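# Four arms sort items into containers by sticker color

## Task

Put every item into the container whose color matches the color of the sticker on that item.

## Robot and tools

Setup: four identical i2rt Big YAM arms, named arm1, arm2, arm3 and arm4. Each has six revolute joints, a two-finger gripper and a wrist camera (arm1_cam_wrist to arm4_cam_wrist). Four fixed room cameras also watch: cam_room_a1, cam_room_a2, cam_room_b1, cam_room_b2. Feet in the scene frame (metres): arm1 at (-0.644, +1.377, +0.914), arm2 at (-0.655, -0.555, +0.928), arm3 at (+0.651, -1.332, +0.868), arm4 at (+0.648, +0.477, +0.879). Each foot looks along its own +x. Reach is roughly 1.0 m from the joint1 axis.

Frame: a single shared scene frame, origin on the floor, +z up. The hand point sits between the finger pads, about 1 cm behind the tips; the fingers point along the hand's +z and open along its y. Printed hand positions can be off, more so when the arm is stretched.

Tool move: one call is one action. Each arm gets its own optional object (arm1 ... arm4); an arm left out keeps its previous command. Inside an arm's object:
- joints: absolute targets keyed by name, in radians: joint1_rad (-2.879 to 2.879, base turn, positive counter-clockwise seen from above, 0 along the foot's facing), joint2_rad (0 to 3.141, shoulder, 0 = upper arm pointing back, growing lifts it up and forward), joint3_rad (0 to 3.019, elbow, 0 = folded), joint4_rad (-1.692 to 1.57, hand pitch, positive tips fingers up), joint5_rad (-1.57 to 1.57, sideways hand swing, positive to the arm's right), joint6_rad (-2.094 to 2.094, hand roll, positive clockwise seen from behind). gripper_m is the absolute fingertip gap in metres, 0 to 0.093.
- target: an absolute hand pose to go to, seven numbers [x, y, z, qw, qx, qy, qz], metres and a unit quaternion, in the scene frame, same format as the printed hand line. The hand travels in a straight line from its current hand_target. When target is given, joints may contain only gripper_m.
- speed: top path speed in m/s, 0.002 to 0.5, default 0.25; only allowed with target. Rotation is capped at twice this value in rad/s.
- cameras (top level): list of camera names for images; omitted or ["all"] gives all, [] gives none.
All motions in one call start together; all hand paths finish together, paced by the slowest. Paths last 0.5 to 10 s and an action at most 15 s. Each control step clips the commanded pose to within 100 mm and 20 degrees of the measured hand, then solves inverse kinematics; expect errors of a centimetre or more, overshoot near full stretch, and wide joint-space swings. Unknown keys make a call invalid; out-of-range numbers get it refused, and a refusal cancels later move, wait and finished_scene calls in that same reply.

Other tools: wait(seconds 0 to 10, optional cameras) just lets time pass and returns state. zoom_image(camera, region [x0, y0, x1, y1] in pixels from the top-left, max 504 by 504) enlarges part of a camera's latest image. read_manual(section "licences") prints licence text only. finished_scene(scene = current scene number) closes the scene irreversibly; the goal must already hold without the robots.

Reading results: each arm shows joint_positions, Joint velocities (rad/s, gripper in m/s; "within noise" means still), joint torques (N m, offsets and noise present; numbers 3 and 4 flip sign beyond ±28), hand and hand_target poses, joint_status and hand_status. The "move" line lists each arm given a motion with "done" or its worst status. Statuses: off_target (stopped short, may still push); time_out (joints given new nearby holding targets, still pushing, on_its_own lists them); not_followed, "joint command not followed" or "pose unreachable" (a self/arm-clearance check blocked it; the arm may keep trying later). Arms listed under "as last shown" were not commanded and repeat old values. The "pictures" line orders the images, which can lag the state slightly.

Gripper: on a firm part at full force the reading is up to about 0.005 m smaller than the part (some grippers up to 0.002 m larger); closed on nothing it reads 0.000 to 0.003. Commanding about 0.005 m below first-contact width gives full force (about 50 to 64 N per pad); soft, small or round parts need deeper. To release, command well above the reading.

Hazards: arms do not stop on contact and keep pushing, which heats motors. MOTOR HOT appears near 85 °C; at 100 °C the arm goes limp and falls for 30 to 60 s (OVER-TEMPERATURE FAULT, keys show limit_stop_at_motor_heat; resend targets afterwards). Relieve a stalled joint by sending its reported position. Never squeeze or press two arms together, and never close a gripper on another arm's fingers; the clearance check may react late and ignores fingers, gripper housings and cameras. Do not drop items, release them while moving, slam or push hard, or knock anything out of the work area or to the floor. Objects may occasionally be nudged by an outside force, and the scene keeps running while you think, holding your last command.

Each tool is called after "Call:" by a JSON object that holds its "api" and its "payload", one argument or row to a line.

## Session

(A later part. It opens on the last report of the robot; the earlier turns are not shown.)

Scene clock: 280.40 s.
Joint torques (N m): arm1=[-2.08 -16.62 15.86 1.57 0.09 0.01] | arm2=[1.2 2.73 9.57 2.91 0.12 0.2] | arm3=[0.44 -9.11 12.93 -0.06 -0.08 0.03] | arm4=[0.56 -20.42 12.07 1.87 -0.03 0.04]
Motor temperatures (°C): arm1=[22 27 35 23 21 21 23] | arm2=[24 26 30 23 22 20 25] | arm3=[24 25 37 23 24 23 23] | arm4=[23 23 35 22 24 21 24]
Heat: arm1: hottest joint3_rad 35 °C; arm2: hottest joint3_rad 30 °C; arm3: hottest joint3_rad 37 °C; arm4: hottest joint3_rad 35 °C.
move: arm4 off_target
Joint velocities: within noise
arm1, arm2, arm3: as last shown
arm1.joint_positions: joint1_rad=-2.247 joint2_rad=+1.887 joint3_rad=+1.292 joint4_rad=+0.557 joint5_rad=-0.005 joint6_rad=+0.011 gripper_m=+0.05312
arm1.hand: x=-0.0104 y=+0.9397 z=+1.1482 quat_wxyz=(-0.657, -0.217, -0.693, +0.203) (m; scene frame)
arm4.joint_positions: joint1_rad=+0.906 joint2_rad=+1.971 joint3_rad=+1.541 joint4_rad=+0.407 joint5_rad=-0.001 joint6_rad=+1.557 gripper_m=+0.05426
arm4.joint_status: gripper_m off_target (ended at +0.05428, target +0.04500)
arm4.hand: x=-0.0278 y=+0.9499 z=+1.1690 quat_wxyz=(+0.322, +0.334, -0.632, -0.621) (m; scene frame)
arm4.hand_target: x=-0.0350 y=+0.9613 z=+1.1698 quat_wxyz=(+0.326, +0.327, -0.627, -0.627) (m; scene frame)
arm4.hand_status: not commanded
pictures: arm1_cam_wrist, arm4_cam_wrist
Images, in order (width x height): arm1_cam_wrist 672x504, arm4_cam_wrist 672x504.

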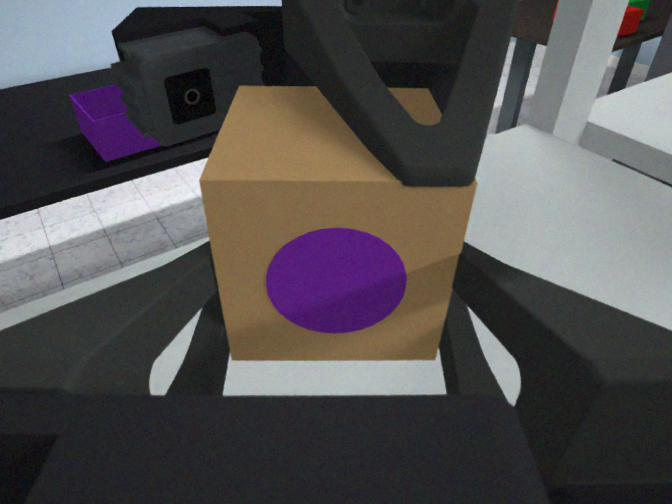

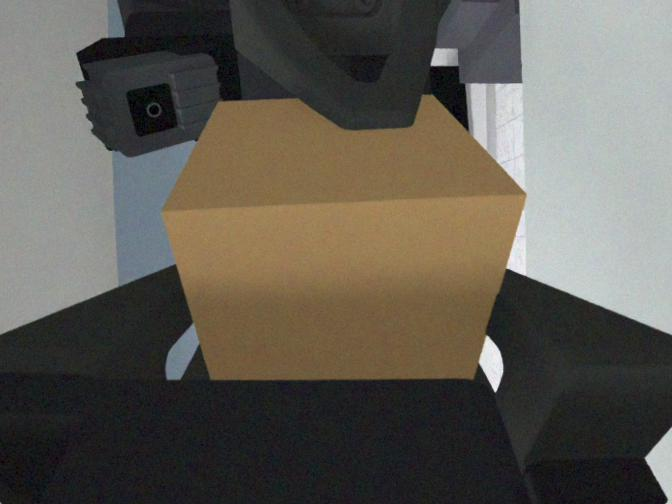

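Call:
{"api": "move", "payload": {
  "arm1": {"joints":{"gripper_m":0.085}},
  "cameras": ["arm4_cam_wrist","arm1_cam_wrist"]
}}

Call:
{"api": "move", "payload": {
  "arm1": {"target":[-0.30,1.136,1.18,0.6744,0.2126,0.6744,-0.2126]},
  "cameras": ["arm4_cam_wrist","arm1_cam_wrist"]
}}

Scene clock: 290.87 s.
Joint torques (N m): arm1=[-2.43 -16.26 15.88 1.51 0.06 0.03] | arm2=[1.2 2.67 9.57 2.92 0.12 0.21] | arm3=[0.44 -9.05 12.94 -0.08 -0.08 0.04] | arm4=[0.85 -21.25 12.07 1.89 -0.01 0.02]
Motor temperatures (°C): arm1=[22 27 36 23 21 21 23] | arm2=[24 25 30 23 22 20 25] | arm3=[24 25 37 23 24 23 23] | arm4=[23 23 35 22 24 21 25]
Heat: arm1: hottest joint3_rad 36 °C; arm2: hottest joint3_rad 30 °C; arm3: hottest joint3_rad 37 °C; arm4: hottest joint3_rad 35 °C.
move: arm1 done
Joint velocities: within noise
arm1.joint_positions: joint1_rad=-2.247 joint2_rad=+1.887 joint3_rad=+1.292 joint4_rad=+0.557 joint5_rad=-0.005 joint6_rad=+0.011 gripper_m=+0.08496
arm1.joint_status: all done
arm1.hand: x=-0.0104 y=+0.9397 z=+1.1482 quat_wxyz=(-0.657, -0.217, -0.693, +0.203) (m; scene frame)
arm1.hand_target: x=-0.0024 y=+0.9277 z=+1.1801 quat_wxyz=(-0.674, -0.213, -0.674, +0.213) (m; scene frame)
arm1.hand_status: not commanded
arm2, arm3, arm4: as last shown
arm4.joint_positions: joint1_rad=+0.906 joint2_rad=+1.975 joint3_rad=+1.541 joint4_rad=+0.407 joint5_rad=-0.001 joint6_rad=+1.557 gripper_m=+0.05426
arm4.hand: x=-0.0284 y=+0.9503 z=+1.1654 quat_wxyz=(+0.321, +0.334, -0.633, -0.620) (m; scene frame)
pictures: arm1_cam_wrist, arm4_cam_wrist
Images, in order (width x height): arm1_cam_wrist 672x504, arm4_cam_wrist 672x504.

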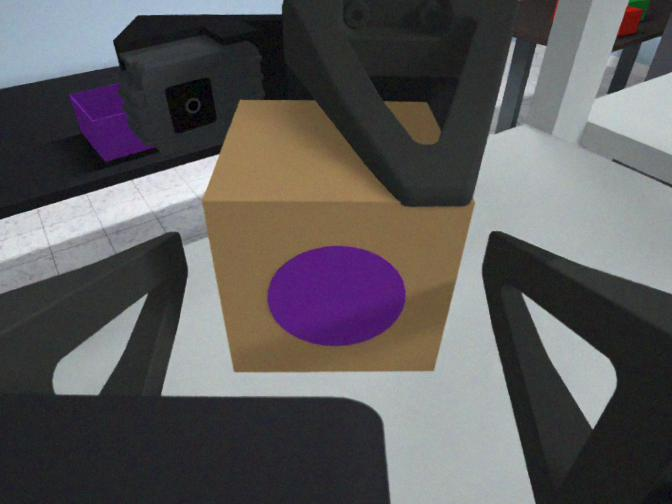

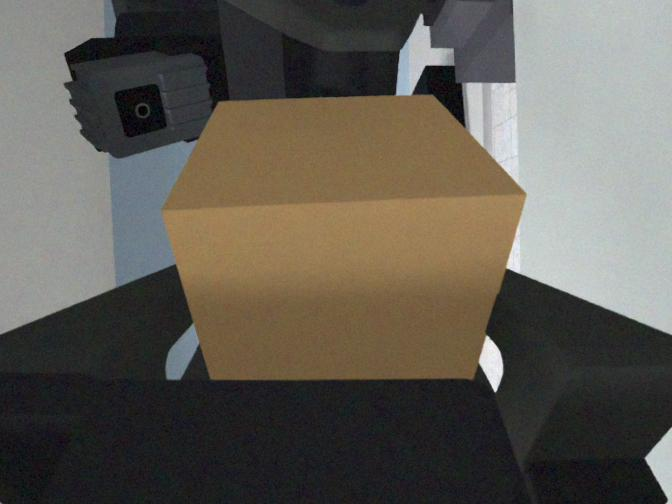

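Scene clock: 293.00 s.
Joint torques (N m): arm1=[-2.73 -1.2 11.02 1.43 -0.05 -0.01] | arm2=[1.08 2.67 9.58 2.91 0.12 0.2] | arm3=[0.44 -9 13 -0.09 -0.09 0.02] | arm4=[0.38 -20.54 12.05 1.96 -0.04 0.04]
Motor temperatures (°C): arm1=[22 27 36 23 21 21 23] | arm2=[24 25 30 23 22 20 25] | arm3=[24 25 37 23 24 23 23] | arm4=[23 23 35 22 24 21 25]
Heat: arm1: hottest joint3_rad 36 °C; arm2: hottest joint3_rad 30 °C; arm3: hottest joint3_rad 37 °C; arm4: hottest joint3_rad 35 °C.
move: arm1 done
Joint velocities: within noise
arm1.joint_positions: joint1_rad=-2.247 joint2_rad=+0.920 joint3_rad=+0.350 joint4_rad=+0.592 joint5_rad=-0.006 joint6_rad=+0.011 gripper_m=+0.08496
arm1.joint_status: not commanded
arm1.hand: x=-0.2992 y=+1.1409 z=+1.1800 quat_wxyz=(-0.678, -0.210, -0.673, +0.209) (m; scene frame)
arm1.hand_target: x=-0.3000 y=+1.1361 z=+1.1800 quat_wxyz=(-0.674, -0.213, -0.674, +0.213) (m; scene frame)
arm1.hand_status: done (0.005 m and 0.7 deg from the pose sent, 0.351 m and 3.1 deg at the start)
arm2.joint_positions: joint1_rad=+2.115 joint2_rad=+0.544 joint3_rad=+1.395 joint4_rad=-0.907 joint5_rad=-0.005 joint6_rad=-0.014 gripper_m=+0.06879
arm2.joint_status: not commanded
arm2.hand: x=-0.4749 y=-0.4158 z=+1.5869 quat_wxyz=(-0.652, +0.241, -0.684, -0.221) (m; scene frame)
arm2.hand_target: x=-0.4736 y=-0.4139 z=+1.5899 quat_wxyz=(-0.652, +0.237, -0.684, -0.227) (m; scene frame)
arm2.hand_status: not commanded
arm3.joint_positions: joint1_rad=+0.135 joint2_rad=+1.204 joint3_rad=+1.442 joint4_rad=-1.698 joint5_rad=+0.004 joint6_rad=-0.008 gripper_m=+0.09396
arm3.joint_status: not commanded
arm3.hand: x=+0.6542 y=-1.6745 z=+1.2262 quat_wxyz=(-0.043, -0.698, -0.713, +0.045) (m; scene frame)
arm3.hand_target: x=+0.6501 y=-1.6792 z=+1.2488 quat_wxyz=(-0.062, -0.704, -0.705, +0.062) (m; scene frame)
arm3.hand_status: not commanded
arm4: as last shown
pictures: arm1_cam_wrist, arm4_cam_wrist
Images, in order (width x height): arm1_cam_wrist 672x504, arm4_cam_wrist 672x504.

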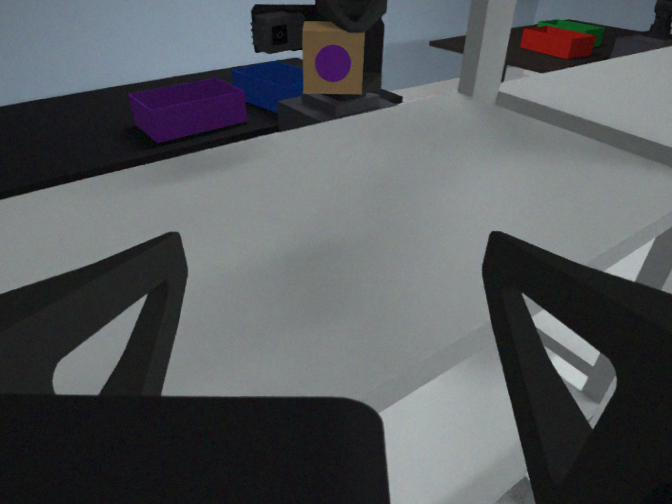

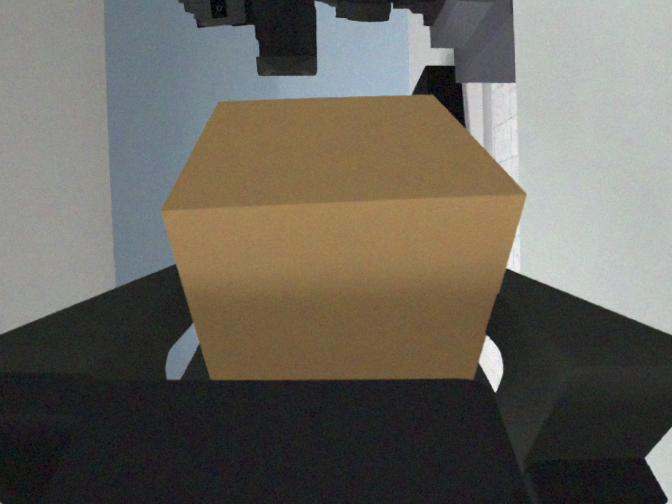

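Call:
{"api": "move", "payload": {
  "arm4": {"target":[0.32,0.706,1.17,-0.3265,-0.3265,0.6272,0.6272]},
  "arm1": {"joints":{"joint2_rad":0.55,"joint3_rad":1.2,"joint4_rad":-0.9}},
  "cameras": ["arm4_cam_wrist"]
}}

Call:
{"api": "move", "payload": {
  "arm4": {"joints":{"joint1_rad":-1.04,"joint2_rad":1.2,"joint3_rad":1.3,"joint4_rad":-1.5,"joint6_rad":0.5}},
  "cameras": ["arm4_cam_wrist","cam_room_a2"]
}}

Scene clock: 312.97 s.
Joint torques (N m): arm1=[-2.84 3.43 15.12 1.39 -0.02 0.01] | arm2=[1.03 2.55 9.62 2.86 0.12 0.2] | arm3=[0.56 -9 13.04 -0.08 -0.08 0.03] | arm4=[1.26 -2.73 9.33 1.09 0.19 0.04]
Motor temperatures (°C): arm1=[22 26 35 23 21 21 22] | arm2=[24 25 30 23 22 20 25] | arm3=[24 25 37 23 24 23 23] | arm4=[23 24 35 22 24 21 26]
Heat: arm1: hottest joint3_rad 35 °C; arm2: hottest joint3_rad 30 °C; arm3: hottest joint3_rad 37 °C; arm4: hottest joint3_rad 35 °C.
move: arm1 done; arm4 done
Joint velocities: within noise
arm1.joint_positions: joint1_rad=-2.247 joint2_rad=+0.543 joint3_rad=+1.146 joint4_rad=-0.889 joint5_rad=-0.006 joint6_rad=+0.011 gripper_m=+0.08496
arm1.joint_status: all done
arm1.hand: x=-0.4024 y=+1.2148 z=+1.4412 quat_wxyz=(-0.567, -0.241, -0.768, +0.174) (m; scene frame)
arm1.hand_target: x=-0.4089 y=+1.2160 z=+1.4665 quat_wxyz=(-0.580, -0.240, -0.757, +0.183) (m; scene frame)
arm1.hand_status: not commanded
arm2, arm3: as last shown
arm4.joint_positions: joint1_rad=+0.906 joint2_rad=+0.796 joint3_rad=+0.366 joint4_rad=+0.436 joint5_rad=+0.009 joint6_rad=+1.557 gripper_m=+0.05426
arm4.joint_status: not commanded
arm4.hand: x=+0.3231 y=+0.7078 z=+1.1707 quat_wxyz=(+0.323, +0.326, -0.624, -0.632) (m; scene frame)
arm4.hand_target: x=+0.3200 y=+0.7059 z=+1.1699 quat_wxyz=(+0.327, +0.327, -0.627, -0.627) (m; scene frame)
arm4.hand_status: done (0.004 m and 0.7 deg from the pose sent, 0.426 m and 1.5 deg at the start)
pictures: arm4_cam_wrist
Images, in order (width x height): arm4_cam_wrist 672x504.

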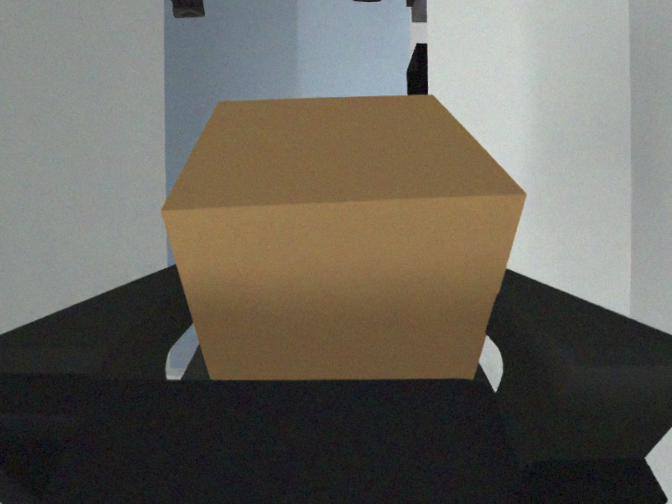

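Scene clock: 314.93 s.
Joint torques (N m): arm1=[-3.37 4.48 15.08 1.35 -0.07 -0.03] | arm2=[1.14 2.61 9.59 2.92 0.12 0.21] | arm3=[0.44 -9.05 12.97 -0.06 -0.08 0.03] | arm4=[0.79 -10.4 11.99 -0.1 0.06 -0.09]
Motor temperatures (°C): arm1=[22 26 35 23 21 21 22] | arm2=[24 25 30 23 22 20 25] | arm3=[24 25 37 23 24 23 23] | arm4=[23 24 36 22 24 21 26]
Heat: arm1: hottest joint3_rad 35 °C; arm2: hottest joint3_rad 30 °C; arm3: hottest joint3_rad 37 °C; arm4: hottest joint3_rad 36 °C.
move: arm4 done
Joint velocities: within noise
arm1, arm2, arm3: as last shown
arm4.joint_positions: joint1_rad=-1.042 joint2_rad=+1.213 joint3_rad=+1.253 joint4_rad=-1.490 joint5_rad=+0.015 joint6_rad=+0.514 gripper_m=+0.05435
arm4.joint_status: all done
arm4.hand: x=+0.9545 y=+0.6769 z=+1.1573 quat_wxyz=(-0.053, +0.035, -0.998, -0.024) (m; scene frame)
arm4.hand_target: x=+0.9585 y=+0.6811 z=+1.1810 quat_wxyz=(-0.074, +0.043, -0.996, -0.037) (m; scene frame)
arm4.hand_status: not commanded
pictures: arm4_cam_wrist, cam_room_a2
Images, in order (width x height): arm4_cam_wrist 672x504, cam_room_a2 672x504.

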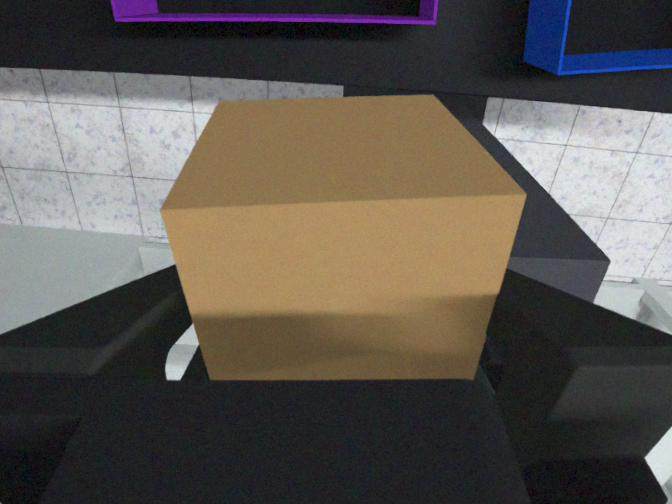

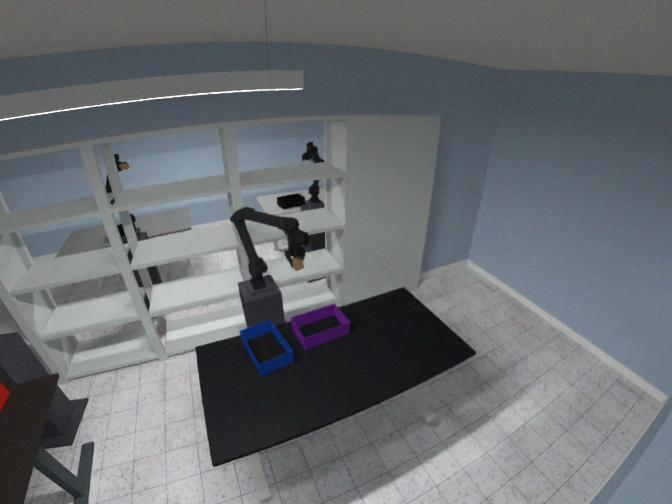

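Call:
{"api": "move", "payload": {
  "arm4": {"target":[1.09,0.75,0.92,0,0,1,0]},
  "arm2": {"target":[-0.34,-0.307,1.18,0.668,-0.231,0.668,0.231]},
  "cameras": ["arm4_cam_wrist","arm2_cam_wrist"]
}}

Scene clock: 325.20 s.
Joint torques (N m): arm1=[-2.37 3.55 15.16 1.48 -0.03 0] | arm2=[1.49 -4.95 10.35 3.59 0.14 0.2] | arm3=[0.32 -9.17 12.97 -0.05 -0.08 0.02] | arm4=[0.32 -17.03 10.39 0.2 0.03 0.2]
Motor temperatures (°C): arm1=[22 26 35 23 21 21 22] | arm2=[24 25 30 23 22 20 25] | arm3=[24 25 38 23 24 23 23] | arm4=[23 24 37 22 24 21 26]
Heat: arm1: hottest joint3_rad 35 °C; arm2: hottest joint3_rad 30 °C; arm3: hottest joint3_rad 38 °C; arm4: hottest joint3_rad 37 °C.
move: arm2 done; arm4 off_target
Joint velocities: within noise
arm1, arm3: as last shown
arm2.joint_positions: joint1_rad=+2.116 joint2_rad=+0.914 joint3_rad=+0.305 joint4_rad=+0.586 joint5_rad=+0.002 joint6_rad=-0.014 gripper_m=+0.06879
arm2.joint_status: not commanded
arm2.hand: x=-0.3367 y=-0.3086 z=+1.1768 quat_wxyz=(-0.663, +0.236, -0.674, -0.223) (m; scene frame)
arm2.hand_target: x=-0.3400 y=-0.3071 z=+1.1799 quat_wxyz=(-0.668, +0.231, -0.669, -0.231) (m; scene frame)
arm2.hand_status: done (0.005 m and 1.4 deg from the pose sent, 0.442 m and 3.1 deg at the start)
arm4.joint_positions: joint1_rad=-1.065 joint2_rad=+1.818 joint3_rad=+1.267 joint4_rad=-1.057 joint5_rad=+0.003 joint6_rad=+0.539 gripper_m=+0.05436
arm4.joint_status: not commanded
arm4.hand: x=+1.0688 y=+0.7414 z=+0.9115 quat_wxyz=(+0.018, +0.012, -1.000, +0.013) (m; scene frame)
arm4.hand_target: x=+1.0893 y=+0.7495 z=+0.9206 quat_wxyz=(+0.000, +0.000, -1.000, +0.000) (m; scene frame)
arm4.hand_status: off_target (0.024 m and 2.8 deg from the pose sent, 0.283 m and 7.8 deg at the start)
pictures: arm2_cam_wrist, arm4_cam_wrist
Images, in order (width x height): arm2_cam_wrist 672x504, arm4_cam_wrist 672x504.

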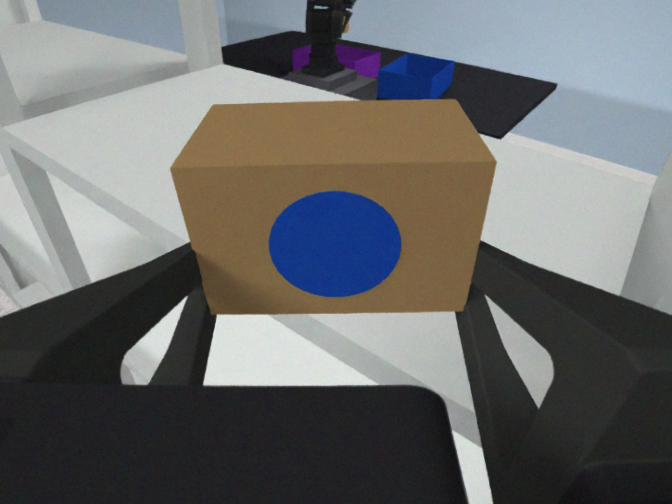

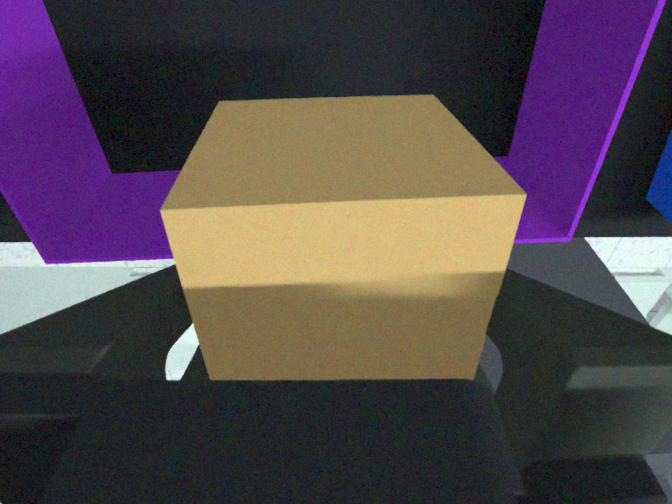

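Call:
{"api": "move", "payload": {
  "arm4": {"target":[1.11,0.75,0.795,0,0,1,0],"speed":0.15},
  "cameras": ["arm4_cam_wrist","cam_room_a2"]
}}

Call:
{"api": "zoom_image", "payload": {
  "camera": "cam_room_a2",
  "region": [210, 170, 420, 400]
}}

Scene clock: 335.13 s.
Joint torques (N m): arm1=[-2.61 3.55 15.15 1.58 -0.01 0] | arm2=[1.55 -4.95 10.3 3.55 0.14 0.19] | arm3=[0.38 -9.17 12.97 -0.08 -0.08 0.03] | arm4=[0.15 -18.55 7.87 0.49 0.01 0]
Motor temperatures (°C): arm1=[22 25 36 23 21 21 22] | arm2=[24 25 31 23 22 20 25] | arm3=[24 25 38 23 24 23 23] | arm4=[23 24 37 22 24 21 26]
Heat: arm1: hottest joint3_rad 36 °C; arm2: hottest joint3_rad 31 °C; arm3: hottest joint3_rad 38 °C; arm4: hottest joint3_rad 37 °C.
move: arm4 off_target
Joint velocities: within noise
arm1, arm2, arm3: as last shown
arm4.joint_positions: joint1_rad=-1.085 joint2_rad=+2.050 joint3_rad=+1.267 joint4_rad=-0.805 joint5_rad=+0.003 joint6_rad=+0.539 gripper_m=+0.05435
arm4.joint_status: not commanded
arm4.hand: x=+1.0962 y=+0.7463 z=+0.7959 quat_wxyz=(+0.009, +0.002, -1.000, +0.007) (m; scene frame)
arm4.hand_target: x=+1.1098 y=+0.7498 z=+0.7954 quat_wxyz=(+0.000, +0.000, -1.000, +0.000) (m; scene frame)
arm4.hand_status: off_target (0.014 m and 1.3 deg from the pose sent, 0.124 m and 2.8 deg at the start)
pictures: arm4_cam_wrist, cam_room_a2
Images, in order (width x height): arm4_cam_wrist 672x504, cam_room_a2 672x504.

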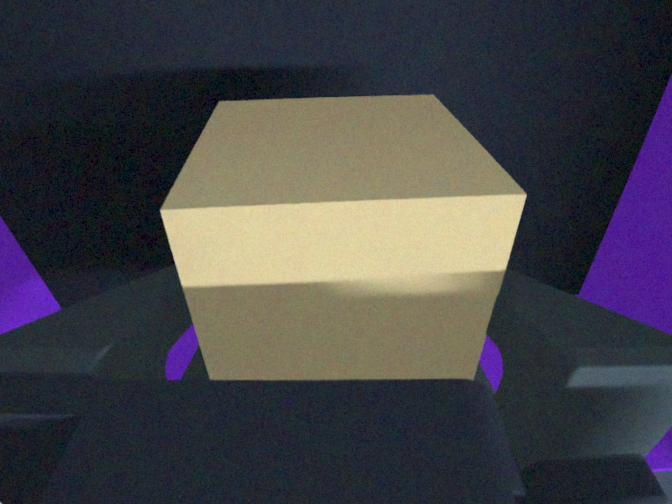

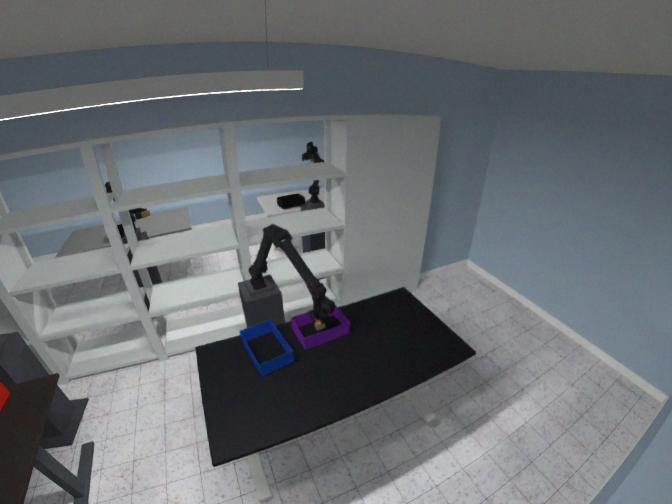

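Scaled by 2.191.

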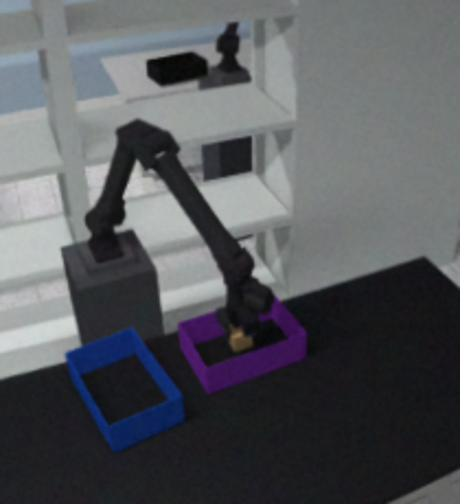

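Call:
{"api": "move", "payload": {
  "arm4": {"target":[1.11,0.75,0.768,0,0,1,0],"speed":0.08},
  "cameras": ["arm4_cam_wrist","cam_room_a2"]
}}

Call:
{"api": "zoom_image", "payload": {
  "camera": "cam_room_a2",
  "region": [290, 260, 370, 360]
}}

Scene clock: 338.97 s.
Joint torques (N m): arm1=[-3.19 3.6 15.19 1.37 -0.07 -0.02] | arm2=[1.38 -4.89 10.28 3.58 0.14 0.19] | arm3=[0.44 -8.94 12.98 -0.08 -0.08 0.02] | arm4=[0.26 -18.49 7.25 0.38 0.04 0.02]
Motor temperatures (°C): arm1=[22 25 36 23 21 21 22] | arm2=[24 25 31 23 22 20 25] | arm3=[24 25 38 23 24 23 23] | arm4=[23 25 36 22 24 21 26]
Heat: arm1: hottest joint3_rad 36 °C; arm2: hottest joint3_rad 31 °C; arm3: hottest joint3_rad 38 °C; arm4: hottest joint3_rad 36 °C.
move: arm4 off_target
Joint velocities: within noise
arm1, arm2, arm3: as last shown
arm1.hand: x=-0.4025 y=+1.2147 z=+1.4412 quat_wxyz=(-0.567, -0.241, -0.768, +0.175) (m; scene frame)
arm1.hand_target: x=-0.4090 y=+1.2159 z=+1.4665 quat_wxyz=(-0.580, -0.240, -0.757, +0.183) (m; scene frame)
arm4.joint_positions: joint1_rad=-1.085 joint2_rad=+2.095 joint3_rad=+1.267 joint4_rad=-0.750 joint5_rad=+0.003 joint6_rad=+0.539 gripper_m=+0.05435
arm4.joint_status: not commanded
arm4.hand: x=+1.0990 y=+0.7480 z=+0.7732 quat_wxyz=(+0.005, +0.002, -1.000, +0.005) (m; scene frame)
arm4.hand_target: x=+1.1098 y=+0.7499 z=+0.7682 quat_wxyz=(+0.000, +0.000, -1.000, +0.000) (m; scene frame)
arm4.hand_status: off_target (0.012 m and 0.8 deg from the pose sent, 0.031 m and 1.4 deg at the start)
pictures: arm4_cam_wrist, cam_room_a2
Images, in order (width x height): arm4_cam_wrist 672x504, cam_room_a2 672x504.

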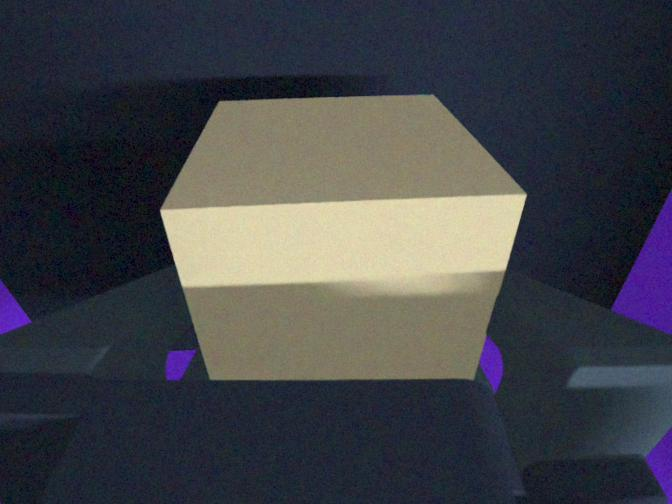

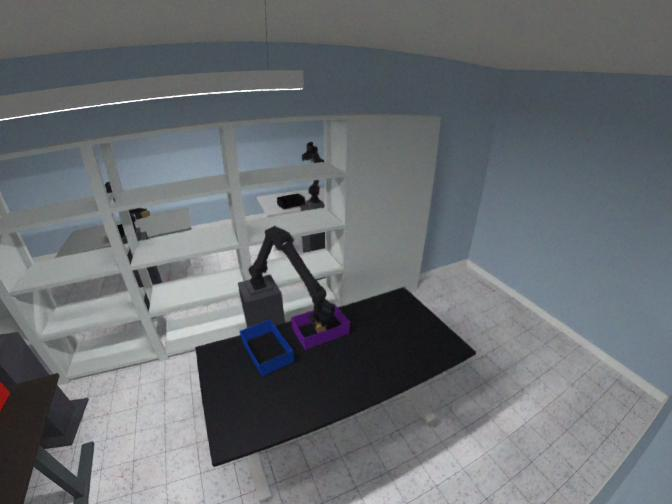

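Scaled by 5.040.

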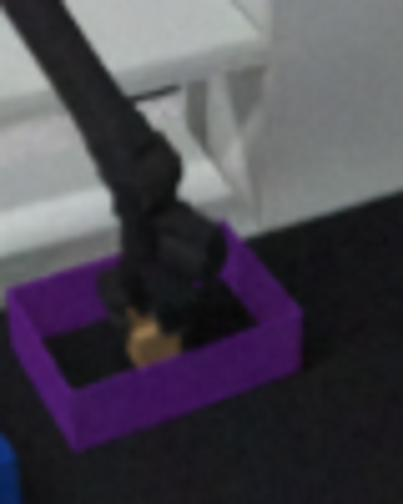

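Call:
{"api": "move", "payload": {
  "arm4": {"target":[1.11,0.75,0.755,0,0,1,0],"speed":0.06},
  "cameras": ["arm4_cam_wrist"]
}}

Scene clock: 342.03 s.
Joint torques (N m): arm1=[-2.43 3.6 15.13 1.46 -0.05 -0.01] | arm2=[1.55 -4.95 10.35 3.58 0.13 0.19] | arm3=[0.44 -9.11 12.93 -0.08 -0.08 0.03] | arm4=[0.26 -17.79 7.05 0.32 0.03 -0.01]
Motor temperatures (°C): arm1=[22 25 36 23 21 21 22] | arm2=[24 25 32 23 22 20 25] | arm3=[24 25 38 23 24 23 23] | arm4=[23 25 36 22 24 21 26]
Heat: arm1: hottest joint3_rad 36 °C; arm2: hottest joint3_rad 32 °C; arm3: hottest joint3_rad 38 °C; arm4: hottest joint3_rad 36 °C.
move: arm4 off_target
Joint velocities: within noise
arm1, arm2, arm3: as last shown
arm4.joint_positions: joint1_rad=-1.085 joint2_rad=+2.116 joint3_rad=+1.267 joint4_rad=-0.725 joint5_rad=+0.003 joint6_rad=+0.539 gripper_m=+0.05435
arm4.joint_status: not commanded
arm4.hand: x=+1.0999 y=+0.7485 z=+0.7624 quat_wxyz=(+0.003, +0.002, -1.000, +0.004) (m; scene frame)
arm4.hand_target: x=+1.1097 y=+0.7498 z=+0.7552 quat_wxyz=(+0.000, +0.000, -1.000, +0.000) (m; scene frame)
arm4.hand_status: off_target (0.013 m and 0.6 deg from the pose sent, 0.021 m and 0.8 deg at the start)
pictures: arm4_cam_wrist
Images, in order (width x height): arm4_cam_wrist 672x504.

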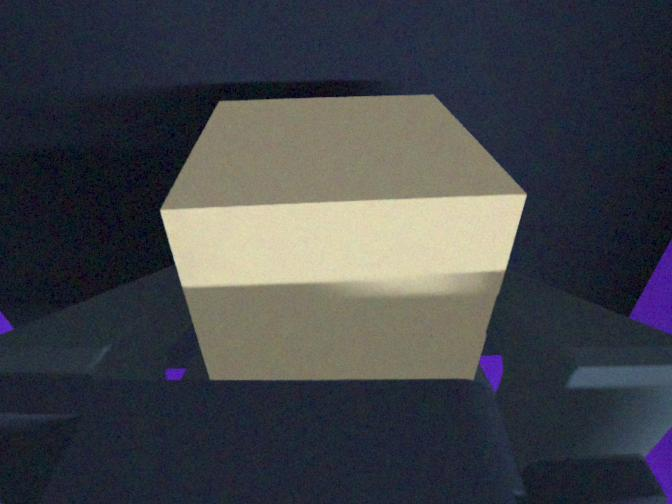

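Call:
{"api": "move", "payload": {
  "arm4": {"target":[1.11,0.75,0.743,0,0,1,0],"speed":0.05},
  "cameras": ["arm4_cam_wrist"]
}}

Scene clock: 346.03 s.
Joint torques (N m): arm1=[-2.67 4.25 15.17 1.35 -0.04 -0.03] | arm2=[1.49 -5.01 10.33 3.62 0.13 0.19] | arm3=[0.44 -9.11 13 -0.06 -0.08 0.02] | arm4=[-0.26 -18.14 7.04 0.35 0.04 0.03]
Motor temperatures (°C): arm1=[22 25 36 23 21 21 22] | arm2=[24 25 32 23 22 20 25] | arm3=[24 25 38 23 24 23 23] | arm4=[23 25 36 22 24 21 26]
Heat: arm1: hottest joint3_rad 36 °C; arm2: hottest joint3_rad 32 °C; arm3: hottest joint3_rad 38 °C; arm4: hottest joint3_rad 36 °C.
move: arm4 off_target
Joint velocities: within noise
arm1, arm2, arm3: as last shown
arm4.joint_positions: joint1_rad=-1.085 joint2_rad=+2.140 joint3_rad=+1.267 joint4_rad=-0.702 joint5_rad=+0.003 joint6_rad=+0.539 gripper_m=+0.05435
arm4.joint_status: not commanded
arm4.hand: x=+1.0997 y=+0.7483 z=+0.7506 quat_wxyz=(+0.003, +0.002, -1.000, +0.004) (m; scene frame)
arm4.hand_target: x=+1.1098 y=+0.7499 z=+0.7433 quat_wxyz=(+0.000, +0.000, -1.000, +0.000) (m; scene frame)
arm4.hand_status: off_target (0.013 m and 0.6 deg from the pose sent, 0.022 m and 0.6 deg at the start)
pictures: arm4_cam_wrist
Images, in order (width x height): arm4_cam_wrist 672x504.

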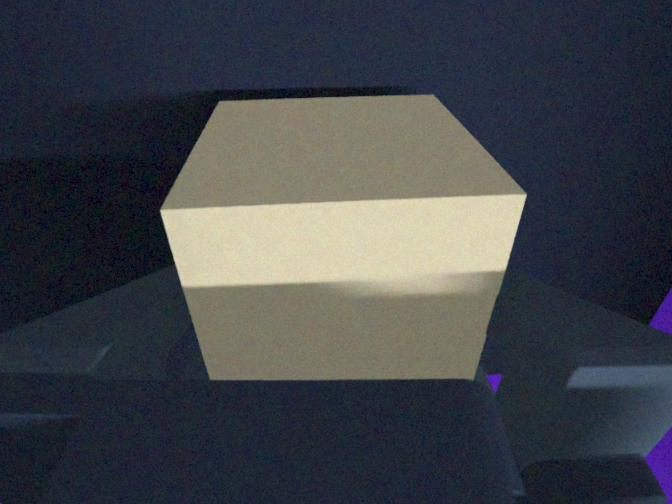

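Call:
{"api": "move", "payload": {
  "arm4": {"target":[1.11,0.75,0.735,0,0,1,0],"speed":0.05},
  "cameras": ["arm4_cam_wrist"]
}}

Scene clock: 348.90 s.
Joint torques (N m): arm1=[-2.61 3.55 15.19 1.69 -0.06 0] | arm2=[1.38 -5.01 10.32 3.58 0.14 0.2] | arm3=[0.38 -9 12.96 -0.06 -0.08 0.03] | arm4=[0.44 -18.26 7.05 0.4 0.01 0.01]
Motor temperatures (°C): arm1=[22 25 36 23 21 21 22] | arm2=[24 25 32 23 22 20 25] | arm3=[24 25 38 23 24 23 23] | arm4=[23 25 35 22 24 21 26]
Heat: arm1: hottest joint3_rad 36 °C; arm2: hottest joint3_rad 32 °C; arm3: hottest joint3_rad 38 °C; arm4: hottest joint3_rad 35 °C.
move: arm4 off_target
Joint velocities: within noise
arm1, arm2: as last shown
arm1.hand_target: x=-0.4090 y=+1.2160 z=+1.4665 quat_wxyz=(-0.580, -0.240, -0.757, +0.183) (m; scene frame)
arm3.joint_positions: joint1_rad=+0.135 joint2_rad=+1.204 joint3_rad=+1.442 joint4_rad=-1.698 joint5_rad=+0.004 joint6_rad=-0.008 gripper_m=+0.09396
arm3.joint_status: not commanded
arm3.hand: x=+0.6542 y=-1.6745 z=+1.2262 quat_wxyz=(-0.043, -0.698, -0.713, +0.045) (m; scene frame)
arm3.hand_target: x=+0.6501 y=-1.6792 z=+1.2488 quat_wxyz=(-0.062, -0.704, -0.705, +0.062) (m; scene frame)
arm3.hand_status: not commanded
arm4.joint_positions: joint1_rad=-1.085 joint2_rad=+2.155 joint3_rad=+1.267 joint4_rad=-0.688 joint5_rad=+0.003 joint6_rad=+0.539 gripper_m=+0.05435
arm4.joint_status: not commanded
arm4.hand: x=+1.0994 y=+0.7482 z=+0.7431 quat_wxyz=(+0.003, +0.002, -1.000, +0.004) (m; scene frame)
arm4.hand_target: x=+1.1098 y=+0.7499 z=+0.7354 quat_wxyz=(+0.000, +0.000, -1.000, +0.000) (m; scene frame)
arm4.hand_status: off_target (0.013 m and 0.6 deg from the pose sent, 0.019 m and 0.7 deg at the start)
pictures: arm4_cam_wrist
Images, in order (width x height): arm4_cam_wrist 672x504.

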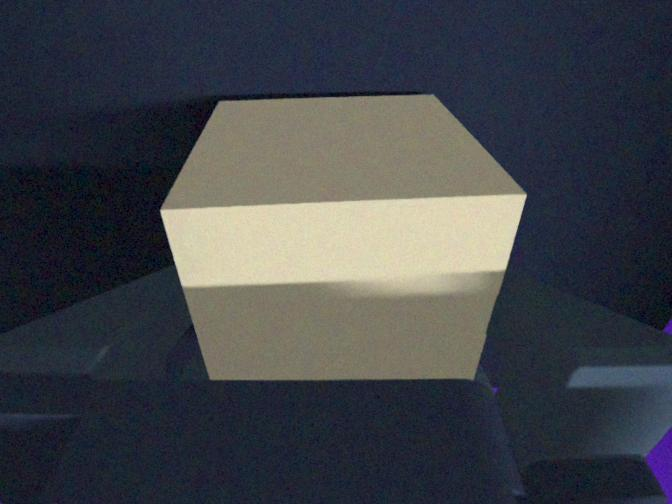

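Call:
{"api": "move", "payload": {
  "arm4": {"target":[1.11,0.75,0.729,0,0,1,0],"speed":0.05},
  "cameras": ["arm4_cam_wrist"]
}}

Call:
{"api": "move", "payload": {
  "arm4": {"joints":{"gripper_m":0.065}},
  "cameras": ["arm4_cam_wrist"]
}}

Scene clock: 355.70 s.
Joint torques (N m): arm1=[-2.9 3.66 15.19 1.35 -0.04 0.02] | arm2=[1.55 -4.89 10.3 3.58 0.13 0.19] | arm3=[0.44 -9.05 12.97 -0.06 -0.08 0.02] | arm4=[0.03 -17.44 7.02 0.43 -0.02 0.01]
Motor temperatures (°C): arm1=[22 25 36 23 21 21 22] | arm2=[24 25 32 23 22 20 25] | arm3=[24 25 38 23 24 23 23] | arm4=[23 25 35 22 24 21 26]
Heat: arm1: hottest joint3_rad 36 °C; arm2: hottest joint3_rad 32 °C; arm3: hottest joint3_rad 38 °C; arm4: hottest joint3_rad 35 °C.
move: arm4 off_target
Joint velocities: within noise
arm1.joint_positions: joint1_rad=-2.247 joint2_rad=+0.543 joint3_rad=+1.146 joint4_rad=-0.889 joint5_rad=-0.006 joint6_rad=+0.011 gripper_m=+0.08496
arm1.joint_status: not commanded
arm1.hand: x=-0.4025 y=+1.2147 z=+1.4412 quat_wxyz=(-0.567, -0.241, -0.768, +0.175) (m; scene frame)
arm1.hand_target: x=-0.4090 y=+1.2160 z=+1.4665 quat_wxyz=(-0.580, -0.240, -0.757, +0.183) (m; scene frame)
arm1.hand_status: not commanded
arm2, arm3: as last shown
arm4.joint_positions: joint1_rad=-1.085 joint2_rad=+2.158 joint3_rad=+1.267 joint4_rad=-0.681 joint5_rad=+0.003 joint6_rad=+0.539 gripper_m=+0.05435
arm4.joint_status: not commanded
arm4.hand: x=+1.1002 y=+0.7487 z=+0.7415 quat_wxyz=(+0.002, +0.002, -1.000, +0.003) (m; scene frame)
arm4.hand_target: x=+1.1095 y=+0.7497 z=+0.7293 quat_wxyz=(+0.000, +0.000, -1.000, +0.000) (m; scene frame)
arm4.hand_status: off_target (0.016 m and 0.4 deg from the pose sent, 0.018 m and 0.7 deg at the start)
pictures: arm4_cam_wrist
Images, in order (width x height): arm4_cam_wrist 672x504.

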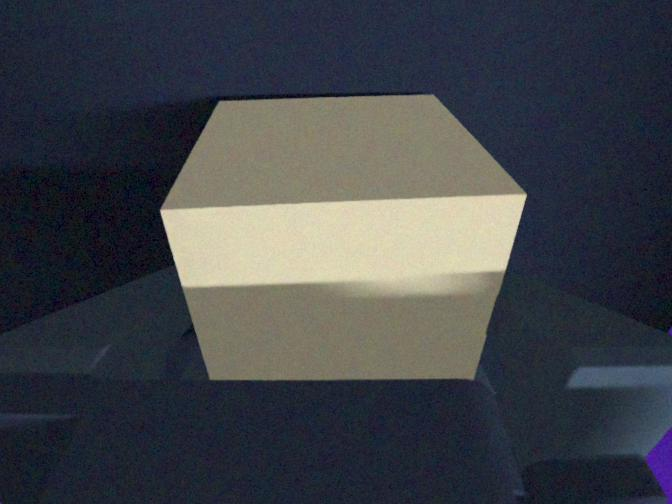

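Scene clock: 356.13 s.
Joint torques (N m): arm1=[-2.9 4.07 15.19 1.32 -0.02 0.02] | arm2=[1.49 -4.84 10.26 3.59 0.14 0.2] | arm3=[0.44 -9.11 12.94 -0.06 -0.07 0.03] | arm4=[0.85 -17.61 6.95 0.66 0 -0.02]
Motor temperatures (°C): arm1=[22 25 36 23 21 21 22] | arm2=[24 25 32 23 22 20 25] | arm3=[24 25 38 23 24 23 23] | arm4=[23 25 34 22 24 21 26]
Heat: arm1: hottest joint3_rad 36 °C; arm2: hottest joint3_rad 32 °C; arm3: hottest joint3_rad 38 °C; arm4: hottest joint3_rad 34 °C.
move: arm4 done
Joint velocities: within noise
arm1, arm2, arm3: as last shown
arm4.joint_positions: joint1_rad=-1.085 joint2_rad=+2.158 joint3_rad=+1.267 joint4_rad=-0.680 joint5_rad=+0.002 joint6_rad=+0.539 gripper_m=+0.06491
arm4.joint_status: all done
arm4.hand: x=+1.1002 y=+0.7488 z=+0.7415 quat_wxyz=(+0.002, +0.002, -1.000, +0.003) (m; scene frame)
arm4.hand_target: x=+1.1095 y=+0.7497 z=+0.7293 quat_wxyz=(+0.000, +0.000, -1.000, +0.000) (m; scene frame)
arm4.hand_status: not commanded
pictures: arm4_cam_wrist
Images, in order (width x height): arm4_cam_wrist 672x504.

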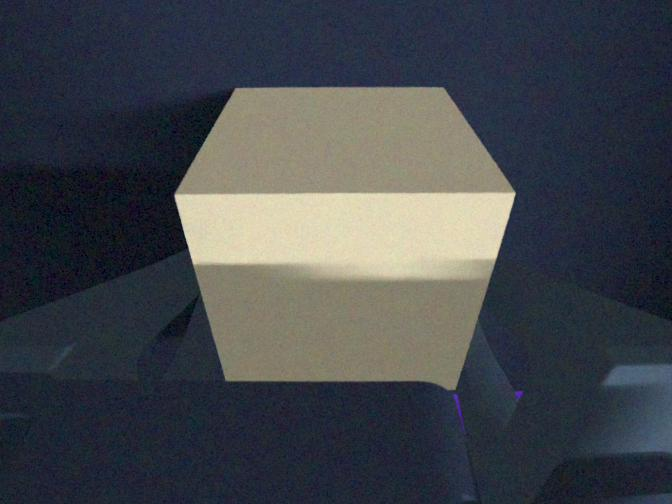

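Call:
{"api": "move", "payload": {
  "arm4": {"target":[1.10,0.75,0.96,0,0,1,0],"joints":{"gripper_m":0.093}},
  "arm2": {"target":[0.008,-0.034,1.19,0.6674,-0.2337,0.6674,0.2337]},
  "cameras": ["arm4_cam_wrist","arm2_cam_wrist"]
}}

Call:
{"api": "move", "payload": {
  "arm4": {"joints":{"joint1_rad":2.18,"joint2_rad":0.55,"joint3_rad":1.2,"joint4_rad":-0.6,"joint6_rad":1.55}},
  "cameras": ["arm4_cam_wrist"]
}}

Call:
{"api": "move", "payload": {
  "arm4": {"target":[0.32,0.215,1.17,-0.6372,-0.6372,0.3066,0.3066]},
  "cameras": ["arm4_cam_wrist","arm2_cam_wrist"]
}}

Scene clock: 373.43 s.
Joint torques (N m): arm1=[-2.43 3.37 15.12 1.33 0.01 -0.05] | arm2=[0.85 -20.95 16.72 2.14 -0.16 0.19] | arm3=[0.44 -8.94 12.98 -0.08 -0.08 0.02] | arm4=[1.2 -18.78 10.26 -0.5 0.02 0.1]
Motor temperatures (°C): arm1=[21 25 37 23 21 21 22] | arm2=[24 25 33 23 22 20 25] | arm3=[24 25 38 23 24 23 23] | arm4=[23 25 33 22 24 21 25]
Heat: arm1: hottest joint3_rad 37 °C; arm2: hottest joint3_rad 33 °C; arm3: hottest joint3_rad 38 °C; arm4: hottest joint3_rad 33 °C.
move: arm2 off_target; arm4 off_target
Joint velocities: within noise
arm1, arm3: as last shown
arm2.joint_positions: joint1_rad=+2.116 joint2_rad=+2.020 joint3_rad=+1.510 joint4_rad=+0.485 joint5_rad=-0.005 joint6_rad=-0.014 gripper_m=+0.06879
arm2.joint_status: not commanded
arm2.hand: x=-0.0038 y=-0.0474 z=+1.1805 quat_wxyz=(-0.662, +0.238, -0.674, -0.225) (m; scene frame)
arm2.hand_target: x=+0.0064 y=-0.0353 z=+1.1900 quat_wxyz=(-0.668, +0.234, -0.667, -0.234) (m; scene frame)
arm2.hand_status: off_target (0.020 m and 1.5 deg from the pose sent, 0.441 m and 1.6 deg at the start)
arm4.joint_positions: joint1_rad=-1.085 joint2_rad=+1.810 joint3_rad=+1.351 joint4_rad=-1.141 joint5_rad=+0.002 joint6_rad=+0.539 gripper_m=+0.09289
arm4.joint_status: all done
arm4.hand: x=+1.0878 y=+0.7414 z=+0.9433 quat_wxyz=(+0.015, +0.002, -1.000, +0.011) (m; scene frame)
arm4.hand_target: x=+1.0994 y=+0.7497 z=+0.9602 quat_wxyz=(+0.000, +0.000, -1.000, +0.000) (m; scene frame)
arm4.hand_status: off_target (0.022 m and 2.1 deg from the pose sent, 0.218 m and 0.4 deg at the start)
pictures: arm2_cam_wrist, arm4_cam_wrist
Images, in order (width x height): arm2_cam_wrist 672x504, arm4_cam_wrist 672x504.

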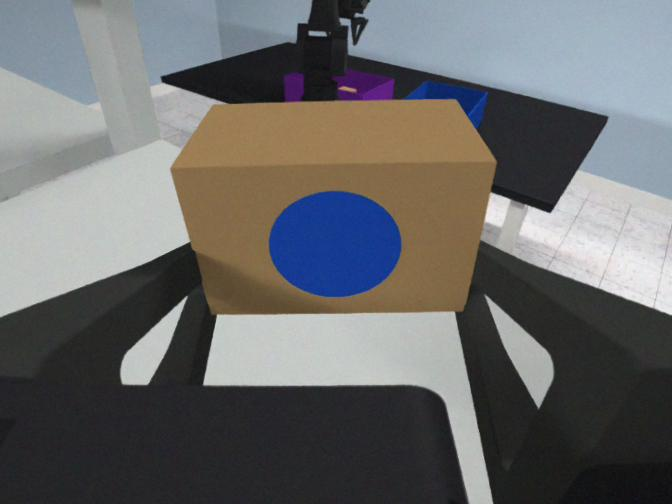

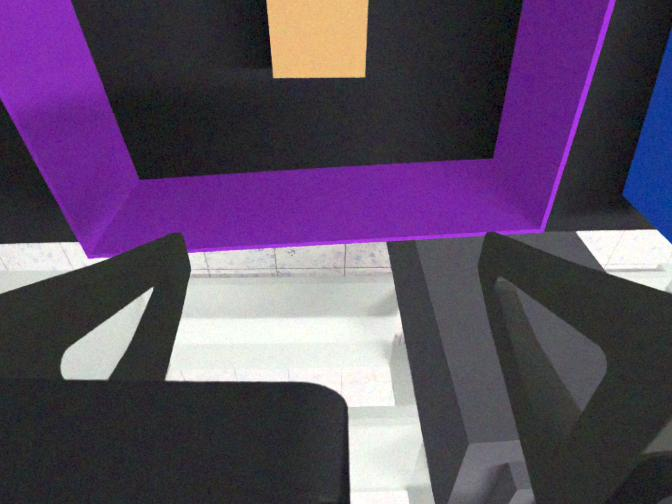

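Scene clock: 375.87 s.
Joint torques (N m): arm1=[-2.26 3.72 14.97 1.62 -0.05 -0.03] | arm2=[0.97 -21.19 16.72 2.1 -0.16 0.19] | arm3=[0.32 -8.94 12.97 -0.08 -0.09 0.03] | arm4=[1.26 1.2 8.73 1.68 0.24 0.09]
Motor temperatures (°C): arm1=[21 25 37 23 21 21 22] | arm2=[24 25 34 23 22 20 25] | arm3=[24 25 38 23 24 23 23] | arm4=[23 25 33 22 24 21 25]
Heat: arm1: hottest joint3_rad 37 °C; arm2: hottest joint3_rad 34 °C; arm3: hottest joint3_rad 38 °C; arm4: hottest joint3_rad 33 °C.
move: arm4 done
Joint velocities: within noise
arm1, arm2, arm3: as last shown
arm4.joint_positions: joint1_rad=+2.175 joint2_rad=+0.550 joint3_rad=+1.192 joint4_rad=-0.605 joint5_rad=-0.004 joint6_rad=+1.536 gripper_m=+0.09292
arm4.joint_status: all done
arm4.hand: x=+0.4248 y=+0.3036 z=+1.5050 quat_wxyz=(+0.644, +0.627, -0.292, -0.328) (m; scene frame)
arm4.hand_target: x=+0.4269 y=+0.3042 z=+1.5104 quat_wxyz=(+0.650, +0.621, -0.294, -0.324) (m; scene frame)
arm4.hand_status: not commanded
pictures: arm4_cam_wrist
Images, in order (width x height): arm4_cam_wrist 672x504.

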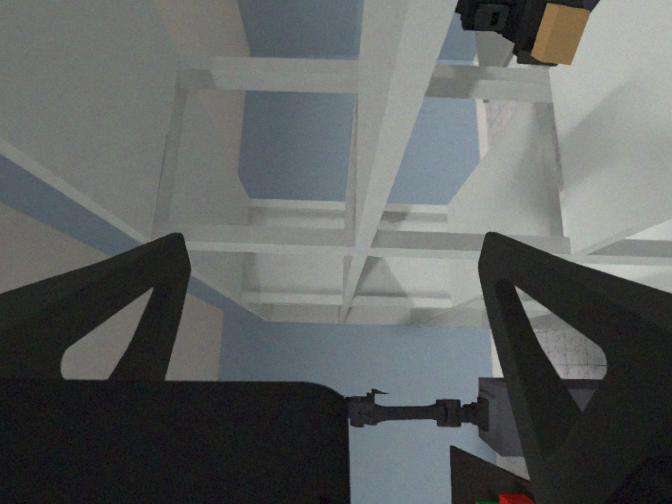

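Scene clock: 378.07 s.
Joint torques (N m): arm1=[-3.08 4.07 14.93 1.43 -0.08 -0.01] | arm2=[0.97 -21.19 16.69 2.11 -0.16 0.19] | arm3=[0.38 -9 12.94 -0.03 -0.07 0.04] | arm4=[1.14 -4.42 9.02 2.1 0.2 0.09]
Motor temperatures (°C): arm1=[21 25 37 23 21 21 22] | arm2=[24 25 34 23 22 20 25] | arm3=[24 25 38 23 24 23 23] | arm4=[23 25 33 22 24 21 25]
Heat: arm1: hottest joint3_rad 37 °C; arm2: hottest joint3_rad 34 °C; arm3: hottest joint3_rad 38 °C; arm4: hottest joint3_rad 33 °C.
move: arm4 done
Joint velocities: within noise
arm1, arm2, arm3: as last shown
arm4.joint_positions: joint1_rad=+2.182 joint2_rad=+0.896 joint3_rad=+0.407 joint4_rad=+0.461 joint5_rad=-0.001 joint6_rad=+1.557 gripper_m=+0.09292
arm4.joint_status: not commanded
arm4.hand: x=+0.3180 y=+0.2179 z=+1.1635 quat_wxyz=(+0.627, +0.646, -0.307, -0.309) (m; scene frame)
arm4.hand_target: x=+0.3200 y=+0.2150 z=+1.1701 quat_wxyz=(+0.637, +0.637, -0.306, -0.306) (m; scene frame)
arm4.hand_status: done (0.007 m and 1.6 deg from the pose sent, 0.362 m and 3.2 deg at the start)
pictures: arm2_cam_wrist, arm4_cam_wrist
Images, in order (width x height): arm2_cam_wrist 672x504, arm4_cam_wrist 672x504.

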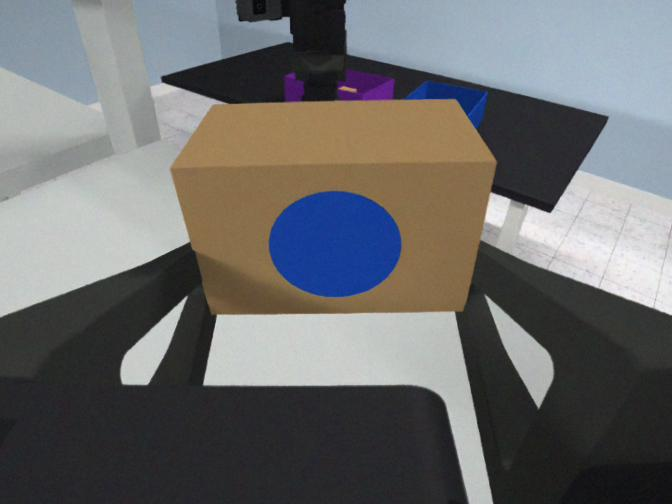

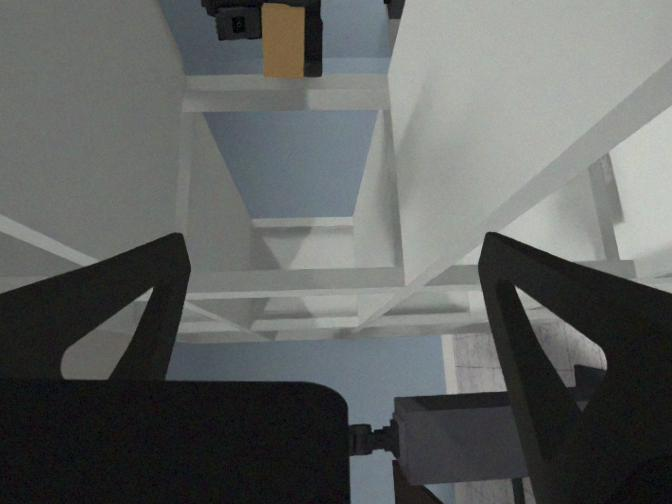

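Call:
{"api": "move", "payload": {
  "arm4": {"target":[0.077,-0.009,1.205,-0.6372,-0.6372,0.3066,0.3066]},
  "cameras": ["arm4_cam_wrist"]
}}

Scene clock: 386.57 s.
Joint torques (N m): arm1=[-2.26 4.37 15.28 1.35 -0.06 -0.03] | arm2=[0.85 -21.19 16.68 2.15 -0.16 0.19] | arm3=[0.21 -9 12.98 -0.09 -0.08 0.02] | arm4=[2.08 -16.79 12.31 1.06 0.2 0.09]
Motor temperatures (°C): arm1=[21 25 37 23 21 21 22] | arm2=[24 25 37 23 22 20 25] | arm3=[24 25 38 23 24 23 23] | arm4=[23 24 34 22 24 21 25]
Heat: arm1: hottest joint3_rad 37 °C; arm2: hottest joint3_rad 37 °C; arm3: hottest joint3_rad 38 °C; arm4: hottest joint3_rad 34 °C.
move: arm4 off_target
Joint velocities: within noise
arm1, arm2, arm3: as last shown
arm4.joint_positions: joint1_rad=+2.222 joint2_rad=+1.740 joint3_rad=+1.264 joint4_rad=+0.457 joint5_rad=+0.038 joint6_rad=+1.558 gripper_m=+0.09292
arm4.joint_status: not commanded
arm4.hand: x=+0.0838 y=+0.0043 z=+1.1957 quat_wxyz=(+0.630, +0.643, -0.306, -0.310) (m; scene frame)
arm4.hand_target: x=+0.0780 y=-0.0084 z=+1.2050 quat_wxyz=(+0.637, +0.637, -0.306, -0.307) (m; scene frame)
arm4.hand_status: off_target (0.018 m and 1.1 deg from the pose sent, 0.334 m and 1.6 deg at the start)
pictures: arm4_cam_wrist
Images, in order (width x height): arm4_cam_wrist 672x504.

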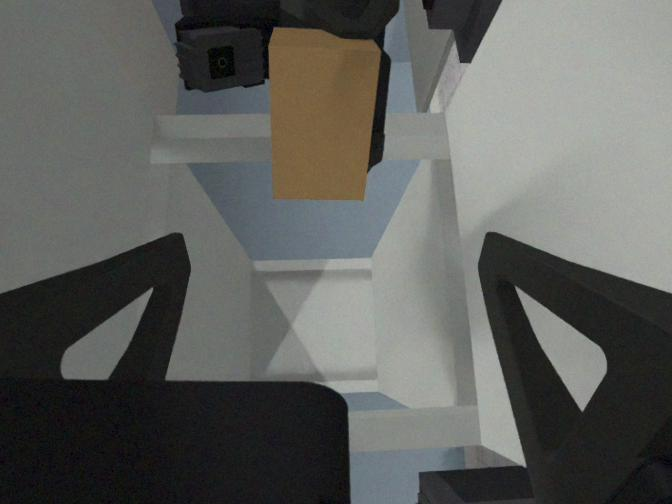

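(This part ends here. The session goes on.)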